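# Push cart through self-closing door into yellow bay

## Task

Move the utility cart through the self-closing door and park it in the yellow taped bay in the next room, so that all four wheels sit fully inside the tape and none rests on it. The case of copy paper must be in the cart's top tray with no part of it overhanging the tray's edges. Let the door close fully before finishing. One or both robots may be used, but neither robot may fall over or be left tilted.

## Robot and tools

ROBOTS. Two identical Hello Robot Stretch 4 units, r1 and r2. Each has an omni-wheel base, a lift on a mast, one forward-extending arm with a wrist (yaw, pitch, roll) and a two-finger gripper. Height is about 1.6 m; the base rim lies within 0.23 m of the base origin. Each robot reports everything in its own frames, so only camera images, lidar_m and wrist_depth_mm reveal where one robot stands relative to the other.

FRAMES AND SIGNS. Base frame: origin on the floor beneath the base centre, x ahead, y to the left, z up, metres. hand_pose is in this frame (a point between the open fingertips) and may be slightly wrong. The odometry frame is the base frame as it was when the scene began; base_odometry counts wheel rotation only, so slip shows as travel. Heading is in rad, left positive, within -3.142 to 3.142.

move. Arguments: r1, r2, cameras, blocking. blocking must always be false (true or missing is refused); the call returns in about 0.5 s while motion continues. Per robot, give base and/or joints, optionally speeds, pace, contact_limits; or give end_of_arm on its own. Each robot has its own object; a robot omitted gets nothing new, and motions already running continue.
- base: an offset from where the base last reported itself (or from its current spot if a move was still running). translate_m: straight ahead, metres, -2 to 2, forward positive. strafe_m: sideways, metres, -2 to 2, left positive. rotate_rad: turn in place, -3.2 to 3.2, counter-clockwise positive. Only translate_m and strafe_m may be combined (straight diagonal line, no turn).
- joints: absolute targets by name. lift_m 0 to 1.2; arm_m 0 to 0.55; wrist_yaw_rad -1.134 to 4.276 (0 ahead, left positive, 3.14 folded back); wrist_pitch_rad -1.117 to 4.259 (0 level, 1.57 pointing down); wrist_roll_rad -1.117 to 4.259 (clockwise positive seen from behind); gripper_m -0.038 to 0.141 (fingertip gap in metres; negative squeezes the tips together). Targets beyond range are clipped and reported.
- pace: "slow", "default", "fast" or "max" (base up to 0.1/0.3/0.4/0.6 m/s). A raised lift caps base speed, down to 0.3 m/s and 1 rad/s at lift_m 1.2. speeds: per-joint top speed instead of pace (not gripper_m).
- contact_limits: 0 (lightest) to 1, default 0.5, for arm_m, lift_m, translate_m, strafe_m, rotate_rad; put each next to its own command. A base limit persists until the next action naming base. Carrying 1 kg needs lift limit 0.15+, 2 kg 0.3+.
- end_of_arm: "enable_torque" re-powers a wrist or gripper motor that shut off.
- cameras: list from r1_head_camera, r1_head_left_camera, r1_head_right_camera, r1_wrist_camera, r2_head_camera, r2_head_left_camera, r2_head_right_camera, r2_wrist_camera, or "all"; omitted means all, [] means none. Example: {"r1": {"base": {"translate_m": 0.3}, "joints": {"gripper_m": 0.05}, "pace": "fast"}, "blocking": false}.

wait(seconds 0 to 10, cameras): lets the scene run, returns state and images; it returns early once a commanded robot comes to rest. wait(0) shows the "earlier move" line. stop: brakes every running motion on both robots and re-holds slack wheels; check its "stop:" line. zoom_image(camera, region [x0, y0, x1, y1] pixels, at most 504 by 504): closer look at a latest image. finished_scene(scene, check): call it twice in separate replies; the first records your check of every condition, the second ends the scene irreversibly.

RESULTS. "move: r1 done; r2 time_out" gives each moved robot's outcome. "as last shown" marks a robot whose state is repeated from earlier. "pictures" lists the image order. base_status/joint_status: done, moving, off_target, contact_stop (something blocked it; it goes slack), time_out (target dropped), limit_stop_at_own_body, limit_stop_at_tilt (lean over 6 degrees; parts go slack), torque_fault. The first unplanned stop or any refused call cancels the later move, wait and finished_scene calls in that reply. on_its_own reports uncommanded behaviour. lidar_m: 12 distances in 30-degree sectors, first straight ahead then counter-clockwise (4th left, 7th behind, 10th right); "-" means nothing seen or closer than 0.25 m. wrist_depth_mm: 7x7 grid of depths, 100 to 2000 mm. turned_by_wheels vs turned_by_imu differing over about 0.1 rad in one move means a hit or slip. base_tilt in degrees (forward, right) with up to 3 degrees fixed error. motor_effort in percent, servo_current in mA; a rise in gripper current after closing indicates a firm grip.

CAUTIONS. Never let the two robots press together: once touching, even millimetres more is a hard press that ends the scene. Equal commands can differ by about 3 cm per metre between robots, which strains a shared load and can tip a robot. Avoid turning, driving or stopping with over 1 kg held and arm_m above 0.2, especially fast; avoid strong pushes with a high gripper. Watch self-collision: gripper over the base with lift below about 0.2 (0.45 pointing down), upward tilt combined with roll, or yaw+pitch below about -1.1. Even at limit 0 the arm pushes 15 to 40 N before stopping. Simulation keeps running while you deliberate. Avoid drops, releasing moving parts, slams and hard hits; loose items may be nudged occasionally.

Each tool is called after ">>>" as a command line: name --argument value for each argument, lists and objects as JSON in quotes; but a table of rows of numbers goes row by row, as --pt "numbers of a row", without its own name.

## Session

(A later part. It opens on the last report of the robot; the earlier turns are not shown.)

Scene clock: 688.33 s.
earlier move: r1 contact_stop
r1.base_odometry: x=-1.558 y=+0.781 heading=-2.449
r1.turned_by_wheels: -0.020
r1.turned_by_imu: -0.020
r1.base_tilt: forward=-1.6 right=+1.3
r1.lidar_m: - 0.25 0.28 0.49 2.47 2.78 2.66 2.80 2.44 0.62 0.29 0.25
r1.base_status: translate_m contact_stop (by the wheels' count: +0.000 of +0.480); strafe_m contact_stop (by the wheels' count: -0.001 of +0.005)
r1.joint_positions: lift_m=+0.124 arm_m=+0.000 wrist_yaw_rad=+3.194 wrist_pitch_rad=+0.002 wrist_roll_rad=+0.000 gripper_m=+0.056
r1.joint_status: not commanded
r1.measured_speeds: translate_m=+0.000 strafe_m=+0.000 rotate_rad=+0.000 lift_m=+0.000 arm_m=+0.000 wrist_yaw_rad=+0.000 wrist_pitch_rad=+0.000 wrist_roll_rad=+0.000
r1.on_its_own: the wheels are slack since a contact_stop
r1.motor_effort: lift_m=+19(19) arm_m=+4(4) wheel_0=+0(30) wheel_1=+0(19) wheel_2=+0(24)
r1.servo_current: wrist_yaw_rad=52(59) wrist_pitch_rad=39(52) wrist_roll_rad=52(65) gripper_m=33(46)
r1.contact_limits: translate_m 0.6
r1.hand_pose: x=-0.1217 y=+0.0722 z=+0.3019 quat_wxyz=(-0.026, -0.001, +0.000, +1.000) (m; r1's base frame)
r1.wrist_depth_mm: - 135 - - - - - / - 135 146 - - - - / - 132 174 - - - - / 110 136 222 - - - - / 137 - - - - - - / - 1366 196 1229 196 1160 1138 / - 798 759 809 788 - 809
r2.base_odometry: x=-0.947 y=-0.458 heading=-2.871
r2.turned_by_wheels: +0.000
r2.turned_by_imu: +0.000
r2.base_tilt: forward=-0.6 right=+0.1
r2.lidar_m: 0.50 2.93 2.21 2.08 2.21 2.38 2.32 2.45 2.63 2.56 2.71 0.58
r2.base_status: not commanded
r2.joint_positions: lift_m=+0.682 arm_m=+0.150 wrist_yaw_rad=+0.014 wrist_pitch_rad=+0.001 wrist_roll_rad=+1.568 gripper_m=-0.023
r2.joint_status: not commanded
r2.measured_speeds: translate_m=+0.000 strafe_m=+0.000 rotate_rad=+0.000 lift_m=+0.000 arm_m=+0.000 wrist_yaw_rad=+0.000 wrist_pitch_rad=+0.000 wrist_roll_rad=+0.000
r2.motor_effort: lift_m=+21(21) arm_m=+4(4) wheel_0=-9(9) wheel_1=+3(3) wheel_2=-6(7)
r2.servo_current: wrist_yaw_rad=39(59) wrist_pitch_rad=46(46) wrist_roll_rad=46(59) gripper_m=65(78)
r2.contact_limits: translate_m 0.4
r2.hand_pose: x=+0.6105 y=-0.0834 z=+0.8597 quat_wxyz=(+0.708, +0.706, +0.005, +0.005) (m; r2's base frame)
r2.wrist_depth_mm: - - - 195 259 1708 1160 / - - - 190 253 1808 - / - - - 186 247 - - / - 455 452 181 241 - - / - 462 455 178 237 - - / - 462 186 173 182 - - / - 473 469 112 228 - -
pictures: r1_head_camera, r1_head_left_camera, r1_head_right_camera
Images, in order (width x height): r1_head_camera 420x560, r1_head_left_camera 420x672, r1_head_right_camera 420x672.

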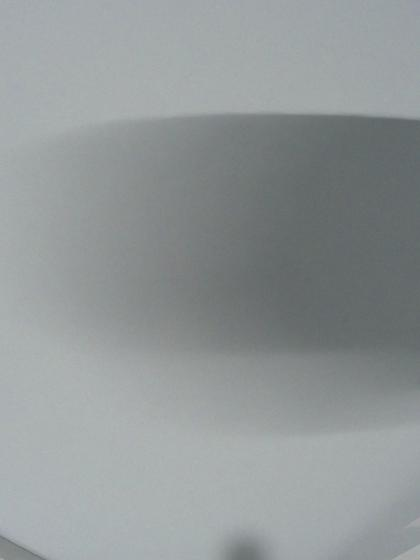

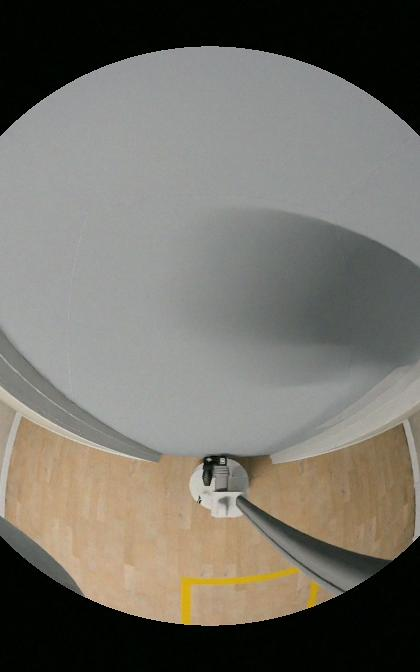

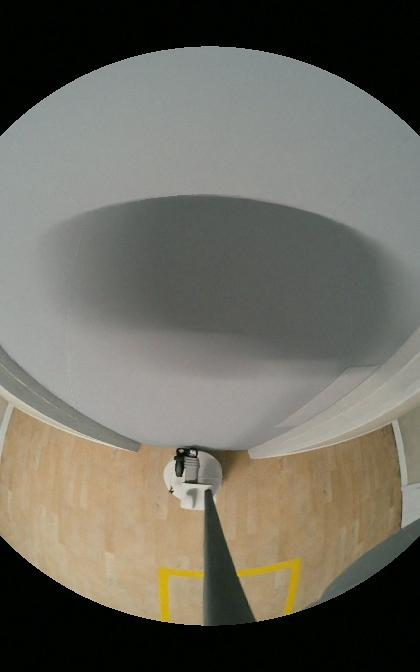

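>>> move --blocking false --r1 '{"base": {"translate_m": 0.5, "strafe_m": 0.02}, "pace": "slow", "contact_limits": {"translate_m": 0.9}}' --cameras '[]'

>>> wait --seconds 3 --cameras '[]'

Scene clock: 699.23 s.
move: r1 moving
r1.base_odometry: x=-1.566 y=+0.773 heading=-2.448
r1.turned_by_wheels: +0.001
r1.turned_by_imu: +0.004
r1.base_tilt: forward=-1.6 right=+1.3
r1.lidar_m: - 0.25 0.27 0.48 2.48 2.79 2.68 2.77 2.45 0.50 0.28 0.25
r1.base_status: translate_m moving; strafe_m moving
r1.joint_positions: lift_m=+0.124 arm_m=+0.000 wrist_yaw_rad=+3.194 wrist_pitch_rad=+0.002 wrist_roll_rad=+0.000 gripper_m=+0.056
r1.joint_status: not commanded
r1.measured_speeds: translate_m=+0.049 strafe_m=+0.000 rotate_rad=+0.003 lift_m=+0.000 arm_m=+0.000 wrist_yaw_rad=+0.000 wrist_pitch_rad=+0.000 wrist_roll_rad=+0.000
r1.motor_effort: lift_m=+19(19) arm_m=+4(4) wheel_0=+25(28) wheel_1=+15(18) wheel_2=-23(25)
r1.servo_current: wrist_yaw_rad=46(59) wrist_pitch_rad=46(46) wrist_roll_rad=52(65) gripper_m=39(46)
r1.contact_limits: translate_m 0.9
r1.hand_pose: x=-0.1217 y=+0.0722 z=+0.3019 quat_wxyz=(-0.026, -0.001, +0.000, +1.000) (m; r1's base frame)
r1.wrist_depth_mm: - 135 - - - - - / - 135 143 - - - - / - 135 178 - - - - / 111 136 219 - - - - / 137 - - - - - - / - 1336 197 1308 195 1160 1138 / - 809 759 809 798 - 798
r2.base_odometry: x=-0.947 y=-0.458 heading=-2.871
r2.turned_by_wheels: +0.000
r2.turned_by_imu: +0.000
r2.base_tilt: forward=-0.7 right=+0.1
r2.lidar_m: 0.49 2.93 2.21 2.11 2.24 2.38 2.29 2.46 2.64 2.55 2.70 0.57
r2.base_status: not commanded
r2.joint_positions: lift_m=+0.682 arm_m=+0.150 wrist_yaw_rad=+0.014 wrist_pitch_rad=+0.001 wrist_roll_rad=+1.568 gripper_m=-0.023
r2.joint_status: not commanded
r2.measured_speeds: translate_m=+0.000 strafe_m=+0.000 rotate_rad=+0.000 lift_m=+0.000 arm_m=+0.000 wrist_yaw_rad=+0.000 wrist_pitch_rad=+0.000 wrist_roll_rad=+0.000
r2.motor_effort: lift_m=+21(21) arm_m=+4(4) wheel_0=-9(9) wheel_1=+3(3) wheel_2=-6(7)
r2.servo_current: wrist_yaw_rad=46(59) wrist_pitch_rad=46(46) wrist_roll_rad=46(52) gripper_m=72(78)
r2.contact_limits: translate_m 0.4
r2.hand_pose: x=+0.6105 y=-0.0834 z=+0.8597 quat_wxyz=(+0.708, +0.706, +0.005, +0.005) (m; r2's base frame)
r2.wrist_depth_mm: - - - 195 259 1756 1182 / - - - 190 253 1921 - / - - - 186 247 - - / - 452 455 181 242 - - / - 459 455 178 236 - - / - 459 186 174 183 - - / - 469 469 112 229 - -
pictures: none
No camera images: "cameras" was empty.

Scene clock: 702.23 s.
earlier move: r1 moving
r1.base_odometry: x=-1.780 y=+0.580 heading=-2.448
r1.turned_by_wheels: -0.001
r1.turned_by_imu: +0.010
r1.base_tilt: forward=-1.6 right=+1.3
r1.lidar_m: 0.25 - 0.25 0.26 0.47 3.06 2.94 3.11 0.45 0.41 2.42 0.35
r1.base_status: translate_m moving; strafe_m moving
r1.joint_positions: lift_m=+0.124 arm_m=-0.001 wrist_yaw_rad=+3.212 wrist_pitch_rad=+0.002 wrist_roll_rad=+0.000 gripper_m=+0.056
r1.joint_status: not commanded
r1.measured_speeds: translate_m=+0.101 strafe_m=+0.005 rotate_rad=+0.000 lift_m=+0.000 arm_m=+0.000 wrist_yaw_rad=+0.000 wrist_pitch_rad=+0.000 wrist_roll_rad=+0.000
r1.motor_effort: lift_m=+19(19) arm_m=+15(15) wheel_0=+10(28) wheel_1=+18(24) wheel_2=-17(27)
r1.servo_current: wrist_yaw_rad=117(130) wrist_pitch_rad=39(46) wrist_roll_rad=52(65) gripper_m=46(52)
r1.contact_limits: translate_m 0.9
r1.hand_pose: x=-0.1239 y=+0.0669 z=+0.3019 quat_wxyz=(-0.035, -0.001, +0.000, +0.999) (m; r1's base frame)
r1.wrist_depth_mm: - - 131 - - - - / - - 130 - - - - / - 115 131 - - - - / - 130 166 - - - - / 137 - - - - - - / - 1255 197 1205 195 1182 1138 / - 768 768 167 798 - 809
r2.base_odometry: x=-0.947 y=-0.458 heading=-2.871
r2.turned_by_wheels: +0.000
r2.turned_by_imu: +0.000
r2.base_tilt: forward=-0.7 right=+0.0
r2.lidar_m: 0.49 2.94 2.20 2.11 2.21 2.40 2.31 2.43 2.62 2.57 2.70 0.58
r2.base_status: not commanded
r2.joint_positions: lift_m=+0.682 arm_m=+0.150 wrist_yaw_rad=+0.014 wrist_pitch_rad=+0.001 wrist_roll_rad=+1.568 gripper_m=-0.023
r2.joint_status: not commanded
r2.measured_speeds: translate_m=+0.000 strafe_m=+0.000 rotate_rad=+0.000 lift_m=+0.000 arm_m=+0.000 wrist_yaw_rad=+0.000 wrist_pitch_rad=+0.000 wrist_roll_rad=+0.000
r2.motor_effort: lift_m=+21(21) arm_m=+3(4) wheel_0=-9(9) wheel_1=+3(3) wheel_2=-6(7)
r2.servo_current: wrist_yaw_rad=52(72) wrist_pitch_rad=39(46) wrist_roll_rad=52(59) gripper_m=72(78)
r2.contact_limits: translate_m 0.4
r2.hand_pose: x=+0.6105 y=-0.0834 z=+0.8597 quat_wxyz=(+0.708, +0.706, +0.005, +0.005) (m; r2's base frame)
r2.wrist_depth_mm: - - - 195 259 1756 1205 / - - - 190 253 1863 - / - - - 185 247 - - / - 449 449 181 242 - - / - 459 455 178 236 - - / - 462 186 174 183 - - / - 469 466 112 228 - -
wait: 3.00 s; no rest
pictures: none
No camera images: "cameras" was empty.

>>> wait --seconds 3 --cameras '["r1_head_camera", "r1_head_left_camera"]'

Scene clock: 711.20 s.
earlier move: r1 done
r1.base_odometry: x=-1.929 y=+0.446 heading=-2.449
r1.turned_by_wheels: +0.000
r1.turned_by_imu: -0.001
r1.base_tilt: forward=-1.6 right=+1.3
r1.lidar_m: 0.26 0.25 - 0.25 0.30 3.27 3.17 3.32 0.49 0.86 2.45 3.34
r1.base_status: done
r1.joint_positions: lift_m=+0.124 arm_m=+0.000 wrist_yaw_rad=+3.196 wrist_pitch_rad=+0.002 wrist_roll_rad=+0.000 gripper_m=+0.056
r1.joint_status: not commanded
r1.measured_speeds: translate_m=+0.000 strafe_m=+0.000 rotate_rad=+0.000 lift_m=+0.000 arm_m=+0.000 wrist_yaw_rad=+0.000 wrist_pitch_rad=+0.000 wrist_roll_rad=+0.000
r1.motor_effort: lift_m=+19(19) arm_m=+4(15) wheel_0=+3(28) wheel_1=+13(25) wheel_2=-8(27)
r1.servo_current: wrist_yaw_rad=52(130) wrist_pitch_rad=46(52) wrist_roll_rad=39(65) gripper_m=39(52)
r1.contact_limits: translate_m 0.9
r1.hand_pose: x=-0.1219 y=+0.0715 z=+0.3019 quat_wxyz=(-0.027, -0.001, +0.000, +1.000) (m; r1's base frame)
r1.wrist_depth_mm: - 133 133 - - - - / - 117 133 - - - - / - 125 136 - - - - / - 134 187 - - - - / 138 - - - - - - / - 1229 197 1205 196 1160 1118 / - 809 750 798 798 - 809
r2.base_odometry: x=-0.947 y=-0.458 heading=-2.871
r2.turned_by_wheels: +0.000
r2.turned_by_imu: +0.001
r2.base_tilt: forward=-0.6 right=+0.1
r2.lidar_m: 0.51 2.92 2.21 2.08 2.22 2.37 2.30 2.45 2.62 2.54 2.70 0.58
r2.base_status: not commanded
r2.joint_positions: lift_m=+0.682 arm_m=+0.150 wrist_yaw_rad=+0.014 wrist_pitch_rad=+0.001 wrist_roll_rad=+1.568 gripper_m=-0.023
r2.joint_status: not commanded
r2.measured_speeds: translate_m=+0.000 strafe_m=+0.000 rotate_rad=+0.000 lift_m=+0.000 arm_m=+0.000 wrist_yaw_rad=+0.000 wrist_pitch_rad=+0.000 wrist_roll_rad=+0.000
r2.motor_effort: lift_m=+21(21) arm_m=+4(4) wheel_0=-9(9) wheel_1=+3(3) wheel_2=-6(7)
r2.servo_current: wrist_yaw_rad=46(72) wrist_pitch_rad=39(46) wrist_roll_rad=46(65) gripper_m=72(78)
r2.contact_limits: translate_m 0.4
r2.hand_pose: x=+0.6105 y=-0.0834 z=+0.8597 quat_wxyz=(+0.708, +0.706, +0.005, +0.005) (m; r2's base frame)
r2.wrist_depth_mm: - - - 193 259 1756 1205 / - - - 190 253 1863 - / - - - 186 247 - - / - 455 449 181 242 - - / - 459 459 178 237 - - / - 462 187 174 183 - - / - 466 469 112 228 - -
wait: 0.00 of 3 s (r1 has come to rest)
pictures: r1_head_camera, r1_head_left_camera
Images, in order (width x height): r1_head_camera 420x560, r1_head_left_camera 420x672.

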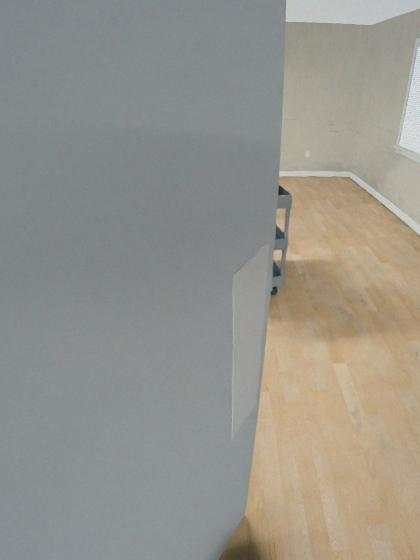

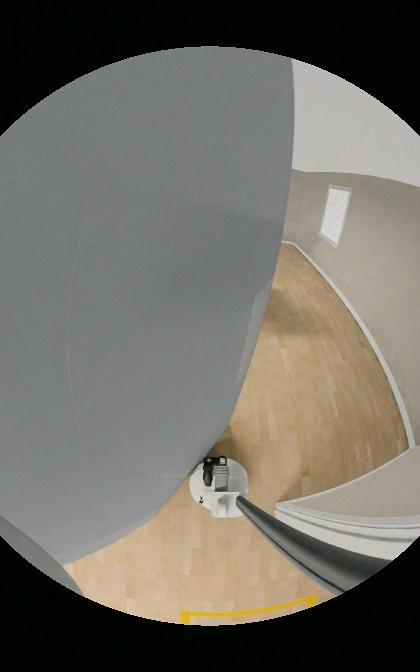

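>>> move --blocking false --r1 '{"base": {"translate_m": 0.287, "strafe_m": 0.138}, "pace": "slow", "contact_limits": {"translate_m": 0.9}}' --r2 '{"base": {"translate_m": 0.05, "strafe_m": 0.22}, "joints": {"wrist_yaw_rad": -0.3}, "pace": "slow", "speeds": {"wrist_yaw_rad": 0.14}, "contact_limits": {"translate_m": 0.5}}' --cameras '[]'

>>> wait --seconds 3.5 --cameras '["r2_head_camera", "r2_wrist_camera"]'

>>> zoom_image --camera "r2_head_camera" --region '[110, 220, 330, 500]'

Scene clock: 731.30 s.
move: r1 moving; r2 moving
r1.base_odometry: x=-1.935 y=+0.434 heading=-2.448
r1.turned_by_wheels: +0.001
r1.turned_by_imu: +0.001
r1.base_tilt: forward=-1.6 right=+1.3
r1.lidar_m: 0.28 0.25 - 0.25 0.27 3.28 3.22 3.31 0.51 0.89 2.46 3.34
r1.base_status: translate_m moving; strafe_m moving
r1.joint_positions: lift_m=+0.124 arm_m=+0.000 wrist_yaw_rad=+3.196 wrist_pitch_rad=+0.002 wrist_roll_rad=+0.000 gripper_m=+0.056
r1.joint_status: not commanded
r1.measured_speeds: translate_m=+0.049 strafe_m=+0.023 rotate_rad=+0.002 lift_m=+0.000 arm_m=+0.000 wrist_yaw_rad=+0.000 wrist_pitch_rad=+0.000 wrist_roll_rad=+0.000
r1.motor_effort: lift_m=+19(19) arm_m=+4(5) wheel_0=+4(6) wheel_1=+19(20) wheel_2=-14(14)
r1.servo_current: wrist_yaw_rad=59(59) wrist_pitch_rad=46(46) wrist_roll_rad=52(65) gripper_m=39(46)
r1.contact_limits: translate_m 0.9
r1.hand_pose: x=-0.1219 y=+0.0715 z=+0.3019 quat_wxyz=(-0.027, -0.001, +0.000, +1.000) (m; r1's base frame)
r1.wrist_depth_mm: - 133 133 - - - - / - 116 133 - - - - / - 125 135 - - - - / - 134 186 - - - - / 138 - - - - - - / - 1229 196 1205 195 1160 1118 / - 809 759 798 798 - 798
r2.base_odometry: x=-0.946 y=-0.471 heading=-2.872
r2.turned_by_wheels: +0.000
r2.turned_by_imu: +0.000
r2.base_tilt: forward=-0.6 right=+0.1
r2.lidar_m: 0.50 2.91 2.21 2.08 2.20 2.38 2.32 2.45 2.64 2.57 2.72 0.57
r2.base_status: translate_m moving; strafe_m moving
r2.joint_positions: lift_m=+0.682 arm_m=+0.150 wrist_yaw_rad=-0.038 wrist_pitch_rad=+0.001 wrist_roll_rad=+1.569 gripper_m=-0.023
r2.joint_status: wrist_yaw_rad moving
r2.measured_speeds: translate_m=+0.012 strafe_m=+0.050 rotate_rad=-0.001 lift_m=+0.000 arm_m=+0.000 wrist_yaw_rad=-0.144 wrist_pitch_rad=+0.000 wrist_roll_rad=+0.000
r2.motor_effort: lift_m=+21(21) arm_m=+4(4) wheel_0=-7(13) wheel_1=+6(7) wheel_2=-4(7)
r2.servo_current: wrist_yaw_rad=46(65) wrist_pitch_rad=39(39) wrist_roll_rad=46(52) gripper_m=72(78)
r2.contact_limits: translate_m 0.5
r2.hand_pose: x=+0.6058 y=-0.0983 z=+0.8597 quat_wxyz=(+0.708, +0.706, -0.013, -0.014) (m; r2's base frame)
r2.wrist_depth_mm: - - - 264 271 1618 1229 / - - - 257 260 1756 - / - - - 190 251 - - / - 452 452 185 246 - - / - 455 455 180 237 - - / - 459 187 175 181 - - / - 459 459 112 227 - -
pictures: none
No camera images: "cameras" was empty.

Scene clock: 734.30 s.
earlier move: r1 moving; r2 done
r1.base_odometry: x=-2.054 y=+0.174 heading=-2.448
r1.turned_by_wheels: +0.000
r1.turned_by_imu: +0.001
r1.base_tilt: forward=-1.6 right=+1.3
r1.lidar_m: 1.71 0.25 0.25 - 0.25 0.37 3.45 0.79 0.74 1.92 2.60 1.82
r1.base_status: translate_m moving; strafe_m moving
r1.joint_positions: lift_m=+0.124 arm_m=+0.000 wrist_yaw_rad=+3.196 wrist_pitch_rad=+0.002 wrist_roll_rad=+0.000 gripper_m=+0.056
r1.joint_status: not commanded
r1.measured_speeds: translate_m=+0.058 strafe_m=+0.029 rotate_rad=-0.001 lift_m=+0.000 arm_m=+0.000 wrist_yaw_rad=+0.000 wrist_pitch_rad=+0.000 wrist_roll_rad=+0.000
r1.motor_effort: lift_m=+19(19) arm_m=+4(5) wheel_0=+0(6) wheel_1=+11(20) wheel_2=-3(14)
r1.servo_current: wrist_yaw_rad=39(72) wrist_pitch_rad=39(52) wrist_roll_rad=33(72) gripper_m=39(52)
r1.contact_limits: translate_m 0.9
r1.hand_pose: x=-0.1219 y=+0.0715 z=+0.3019 quat_wxyz=(-0.027, -0.001, +0.000, +1.000) (m; r1's base frame)
r1.wrist_depth_mm: - 133 133 - - 424 249 / - 116 133 - - 427 253 / - 125 136 - - 433 255 / - 134 187 - - 445 259 / 137 - - - - 445 259 / - 1229 196 1205 195 445 259 / - 809 759 798 798 347 259
r2.base_odometry: x=-0.936 y=-0.683 heading=-2.872
r2.turned_by_wheels: +0.000
r2.turned_by_imu: -0.001
r2.base_tilt: forward=-0.7 right=+0.1
r2.lidar_m: 0.49 2.63 1.96 1.87 2.01 2.41 2.34 2.46 2.88 2.78 2.88 0.56
r2.base_status: done
r2.joint_positions: lift_m=+0.682 arm_m=+0.150 wrist_yaw_rad=-0.299 wrist_pitch_rad=+0.001 wrist_roll_rad=+1.569 gripper_m=-0.023
r2.joint_status: all done
r2.measured_speeds: translate_m=+0.000 strafe_m=+0.000 rotate_rad=+0.000 lift_m=+0.000 arm_m=+0.000 wrist_yaw_rad=+0.000 wrist_pitch_rad=+0.000 wrist_roll_rad=+0.000
r2.motor_effort: lift_m=+21(21) arm_m=+4(4) wheel_0=-5(16) wheel_1=+4(7) wheel_2=-8(10)
r2.servo_current: wrist_yaw_rad=33(143) wrist_pitch_rad=39(46) wrist_roll_rad=39(59) gripper_m=78(78)
r2.contact_limits: translate_m 0.5
r2.hand_pose: x=+0.5707 y=-0.1686 z=+0.8597 quat_wxyz=(+0.700, +0.698, -0.105, -0.106) (m; r2's base frame)
r2.wrist_depth_mm: - - - 286 297 322 322 / - - - 271 278 1756 1281 / - - - 258 263 - - / - - 462 192 252 - - / - 455 459 181 241 - - / - 462 186 175 183 - - / - 449 445 112 224 - -
wait: 3.00 of 3.5 s (r2 has come to rest)
pictures: r2_head_camera, r2_wrist_camera
Images, in order (width x height): r2_head_camera 420x560, r2_wrist_camera 616x392.

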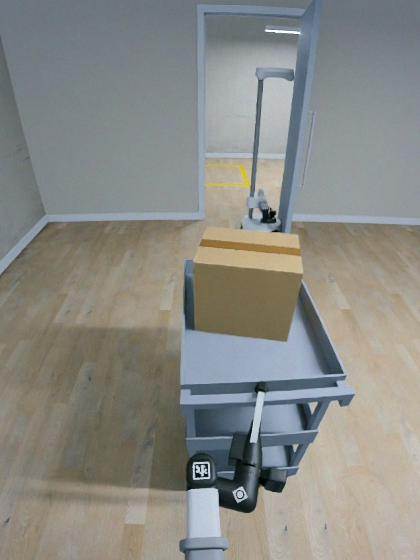

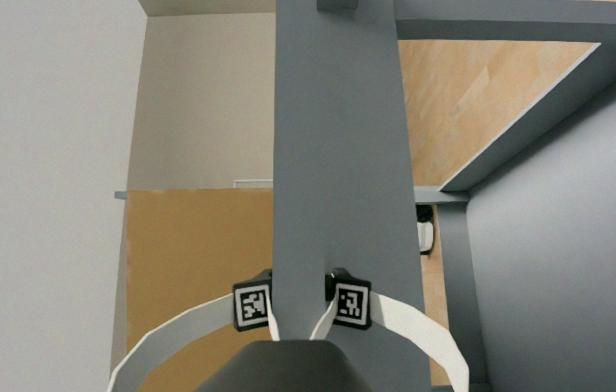

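Scaled by 1.800 from the camera's 420x560 image, which has a finer 1200x1600 frame.

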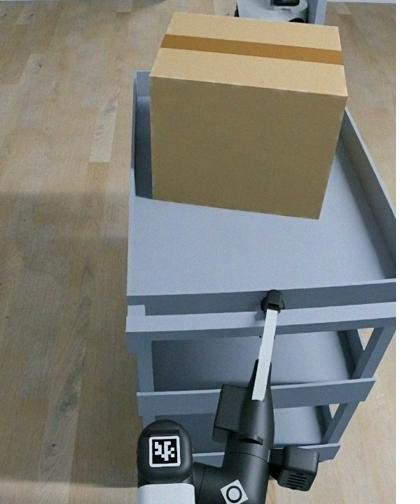

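>>> wait --seconds 0 --cameras '["r1_head_camera", "r1_head_left_camera"]'

Scene clock: 797.60 s.
earlier move: r1 done
r1.base_odometry: x=-2.062 y=+0.157 heading=-2.448
r1.turned_by_wheels: +0.000
r1.turned_by_imu: +0.000
r1.base_tilt: forward=-1.6 right=+1.3
r1.lidar_m: 1.71 0.25 0.25 - 0.25 0.33 3.50 0.83 0.75 1.98 2.60 1.78
r1.base_status: done
r1.joint_positions: lift_m=+0.124 arm_m=+0.000 wrist_yaw_rad=+3.196 wrist_pitch_rad=+0.002 wrist_roll_rad=+0.000 gripper_m=+0.056
r1.joint_status: not commanded
r1.measured_speeds: translate_m=+0.000 strafe_m=+0.000 rotate_rad=+0.000 lift_m=+0.000 arm_m=+0.000 wrist_yaw_rad=+0.000 wrist_pitch_rad=+0.000 wrist_roll_rad=+0.000
r1.motor_effort: lift_m=+19(19) arm_m=+5(5) wheel_0=+1(6) wheel_1=+9(20) wheel_2=-4(14)
r1.servo_current: wrist_yaw_rad=65(72) wrist_pitch_rad=46(52) wrist_roll_rad=46(72) gripper_m=39(52)
r1.contact_limits: translate_m 0.9
r1.hand_pose: x=-0.1219 y=+0.0715 z=+0.3019 quat_wxyz=(-0.027, -0.001, +0.000, +1.000) (m; r1's base frame)
r1.wrist_depth_mm: - 133 133 - - 394 241 / - 117 133 - - 399 245 / - 125 135 - - 407 247 / - 134 186 - - 410 230 / 137 - - - - 413 250 / - 1205 197 1205 196 366 250 / - 809 759 798 798 329 249
r2.base_odometry: x=-0.936 y=-0.683 heading=-2.872
r2.turned_by_wheels: +0.000
r2.turned_by_imu: +0.000
r2.base_tilt: forward=-0.7 right=+0.1
r2.lidar_m: 0.50 2.63 1.99 1.88 1.98 2.44 2.36 2.48 2.88 2.76 2.93 0.53
r2.base_status: done
r2.joint_positions: lift_m=+0.682 arm_m=+0.150 wrist_yaw_rad=-0.299 wrist_pitch_rad=+0.001 wrist_roll_rad=+1.569 gripper_m=-0.023
r2.joint_status: all done
r2.measured_speeds: translate_m=+0.000 strafe_m=+0.000 rotate_rad=+0.000 lift_m=+0.000 arm_m=+0.000 wrist_yaw_rad=+0.000 wrist_pitch_rad=+0.000 wrist_roll_rad=+0.000
r2.motor_effort: lift_m=+21(21) arm_m=+4(4) wheel_0=-5(16) wheel_1=+4(7) wheel_2=-8(10)
r2.servo_current: wrist_yaw_rad=46(143) wrist_pitch_rad=39(46) wrist_roll_rad=46(59) gripper_m=65(78)
r2.contact_limits: translate_m 0.5
r2.hand_pose: x=+0.5707 y=-0.1686 z=+0.8597 quat_wxyz=(+0.700, +0.698, -0.105, -0.106) (m; r2's base frame)
r2.wrist_depth_mm: - - - 285 297 322 322 / - - - 271 279 1756 1255 / - - - 258 264 - - / - - 462 191 252 - - / - 459 452 182 241 - - / - 452 186 175 183 - - / - 445 445 112 222 - -
pictures: r1_head_camera, r1_head_left_camera
Images, in order (width x height): r1_head_camera 420x560, r1_head_left_camera 420x672.

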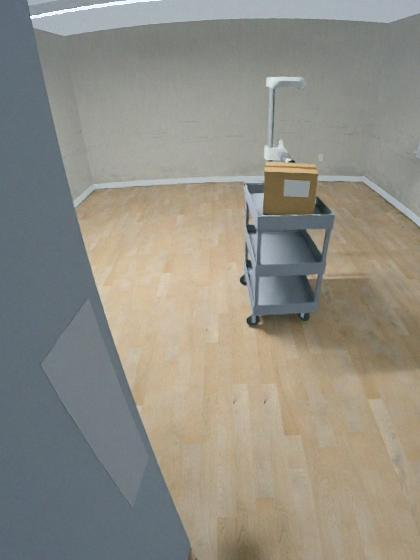

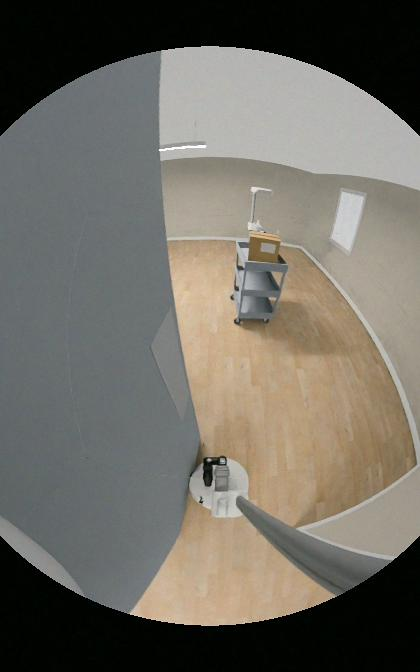

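>>> zoom_image --camera "r1_head_camera" --region '[210, 60, 370, 340]'

Scaled by 1.800 from the camera's 420x560 image, which has a finer 600x800 frame.

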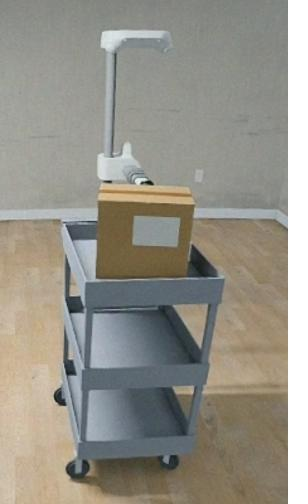

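>>> move --blocking false --r1 '{"base": {"translate_m": 0.304, "strafe_m": 0.228}, "pace": "slow", "contact_limits": {"translate_m": 0.9}}' --r2 '{"joints": {"gripper_m": 0.08}}' --cameras '[]'

>>> wait --seconds 1.5 --cameras '["r2_wrist_camera", "r2_head_camera"]'

Scene clock: 850.77 s.
move: r1 moving; r2 moving
r1.base_odometry: x=-2.065 y=+0.144 heading=-2.448
r1.turned_by_wheels: +0.000
r1.turned_by_imu: +0.000
r1.base_tilt: forward=-1.6 right=+1.3
r1.lidar_m: 1.67 0.25 0.25 - 0.25 0.33 3.52 0.83 0.76 2.01 2.61 1.78
r1.base_status: translate_m moving; strafe_m moving
r1.joint_positions: lift_m=+0.124 arm_m=+0.000 wrist_yaw_rad=+3.196 wrist_pitch_rad=+0.002 wrist_roll_rad=+0.000 gripper_m=+0.056
r1.joint_status: not commanded
r1.measured_speeds: translate_m=+0.042 strafe_m=+0.032 rotate_rad=-0.001 lift_m=+0.000 arm_m=+0.000 wrist_yaw_rad=+0.000 wrist_pitch_rad=+0.000 wrist_roll_rad=+0.000
r1.motor_effort: lift_m=+19(19) arm_m=+4(5) wheel_0=-8(10) wheel_1=+16(16) wheel_2=-7(8)
r1.servo_current: wrist_yaw_rad=46(59) wrist_pitch_rad=46(46) wrist_roll_rad=33(52) gripper_m=33(46)
r1.contact_limits: translate_m 0.9
r1.hand_pose: x=-0.1219 y=+0.0715 z=+0.3019 quat_wxyz=(-0.027, -0.001, +0.000, +1.000) (m; r1's base frame)
r1.wrist_depth_mm: - 133 133 - - 377 234 / - 116 133 - - 382 238 / - 125 136 - - 389 240 / - 134 187 - - 394 241 / 138 - - - - 397 244 / - 1205 197 1205 196 394 243 / - 809 750 798 798 315 243
r2.base_odometry: x=-0.936 y=-0.683 heading=-2.872
r2.turned_by_wheels: +0.000
r2.turned_by_imu: +0.001
r2.base_tilt: forward=-0.7 right=+0.1
r2.lidar_m: 0.47 2.64 1.98 1.87 2.00 2.44 2.35 2.50 2.87 2.78 2.92 0.54
r2.base_status: not commanded
r2.joint_positions: lift_m=+0.682 arm_m=+0.150 wrist_yaw_rad=-0.302 wrist_pitch_rad=+0.001 wrist_roll_rad=+1.569 gripper_m=+0.002
r2.joint_status: gripper_m moving
r2.measured_speeds: translate_m=+0.000 strafe_m=+0.000 rotate_rad=+0.001 lift_m=+0.000 arm_m=+0.000 wrist_yaw_rad=-0.011 wrist_pitch_rad=+0.000 wrist_roll_rad=+0.000
r2.motor_effort: lift_m=+21(21) arm_m=+4(4) wheel_0=-2(5) wheel_1=+4(4) wheel_2=-8(8)
r2.servo_current: wrist_yaw_rad=59(59) wrist_pitch_rad=46(46) wrist_roll_rad=52(52) gripper_m=111(124)
r2.contact_limits: translate_m 0.5
r2.hand_pose: x=+0.5702 y=-0.1693 z=+0.8597 quat_wxyz=(+0.700, +0.698, -0.106, -0.107) (m; r2's base frame)
r2.wrist_depth_mm: - - - 290 306 324 320 / - - - 274 283 1808 1281 / - - - 206 270 - - / - - 462 196 256 - - / - 459 459 187 244 - - / - 455 189 179 229 - - / - - 449 112 224 - -
pictures: none
No camera images: "cameras" was empty.

Scene clock: 852.00 s.
earlier move: r1 moving; r2 done
r1.base_odometry: x=-2.092 y=+0.033 heading=-2.448
r1.turned_by_wheels: +0.000
r1.turned_by_imu: +0.001
r1.base_tilt: forward=-1.6 right=+1.3
r1.lidar_m: 1.60 0.27 0.25 - 0.25 0.26 3.63 0.93 0.89 2.35 2.68 1.65
r1.base_status: translate_m moving; strafe_m moving
r1.joint_positions: lift_m=+0.124 arm_m=+0.000 wrist_yaw_rad=+3.196 wrist_pitch_rad=+0.002 wrist_roll_rad=+0.000 gripper_m=+0.056
r1.joint_status: not commanded
r1.measured_speeds: translate_m=+0.079 strafe_m=+0.060 rotate_rad=-0.002 lift_m=+0.000 arm_m=+0.000 wrist_yaw_rad=+0.000 wrist_pitch_rad=+0.000 wrist_roll_rad=+0.000
r1.motor_effort: lift_m=+19(19) arm_m=+4(5) wheel_0=-8(11) wheel_1=+10(18) wheel_2=-4(9)
r1.servo_current: wrist_yaw_rad=46(65) wrist_pitch_rad=46(52) wrist_roll_rad=39(65) gripper_m=39(46)
r1.contact_limits: translate_m 0.9
r1.hand_pose: x=-0.1219 y=+0.0715 z=+0.3019 quat_wxyz=(-0.027, -0.001, +0.000, +1.000) (m; r1's base frame)
r1.wrist_depth_mm: - 133 133 - 668 285 201 / - 116 133 - - 289 202 / - 125 136 - - 293 204 / - 134 187 - - 293 206 / 137 - - - 1921 294 206 / - 1205 197 1205 197 296 206 / - 820 759 809 512 251 -
r2.base_odometry: x=-0.936 y=-0.683 heading=-2.872
r2.turned_by_wheels: +0.000
r2.turned_by_imu: +0.000
r2.base_tilt: forward=-0.7 right=+0.1
r2.lidar_m: 0.48 2.66 1.96 1.89 2.00 2.40 2.35 2.48 2.85 2.79 2.93 0.55
r2.base_status: not commanded
r2.joint_positions: lift_m=+0.682 arm_m=+0.150 wrist_yaw_rad=-0.302 wrist_pitch_rad=+0.001 wrist_roll_rad=+1.569 gripper_m=+0.080
r2.joint_status: all done
r2.measured_speeds: translate_m=+0.000 strafe_m=+0.000 rotate_rad=+0.000 lift_m=+0.000 arm_m=+0.000 wrist_yaw_rad=+0.000 wrist_pitch_rad=+0.000 wrist_roll_rad=+0.000
r2.motor_effort: lift_m=+21(21) arm_m=+4(4) wheel_0=-2(5) wheel_1=+4(4) wheel_2=-8(9)
r2.servo_current: wrist_yaw_rad=46(59) wrist_pitch_rad=39(46) wrist_roll_rad=39(59) gripper_m=46(130)
r2.contact_limits: translate_m 0.5
r2.hand_pose: x=+0.5702 y=-0.1693 z=+0.8597 quat_wxyz=(+0.700, +0.698, -0.106, -0.107) (m; r2's base frame)
r2.wrist_depth_mm: - - - 291 304 325 320 / - - - 218 285 1808 1308 / - - - 207 271 - - / - - 466 197 257 - - / - 462 459 189 244 - - / - 459 192 180 186 - - / - 449 - 112 225 - -
wait: 1.23 of 1.5 s (r2 has come to rest)
pictures: r2_head_camera, r2_wrist_camera
Images, in order (width x height): r2_head_camera 420x560, r2_wrist_camera 616x392.

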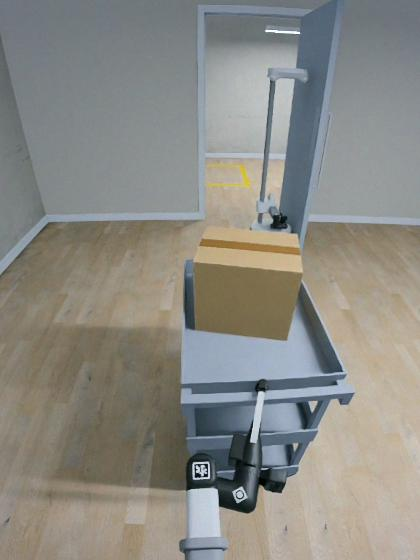

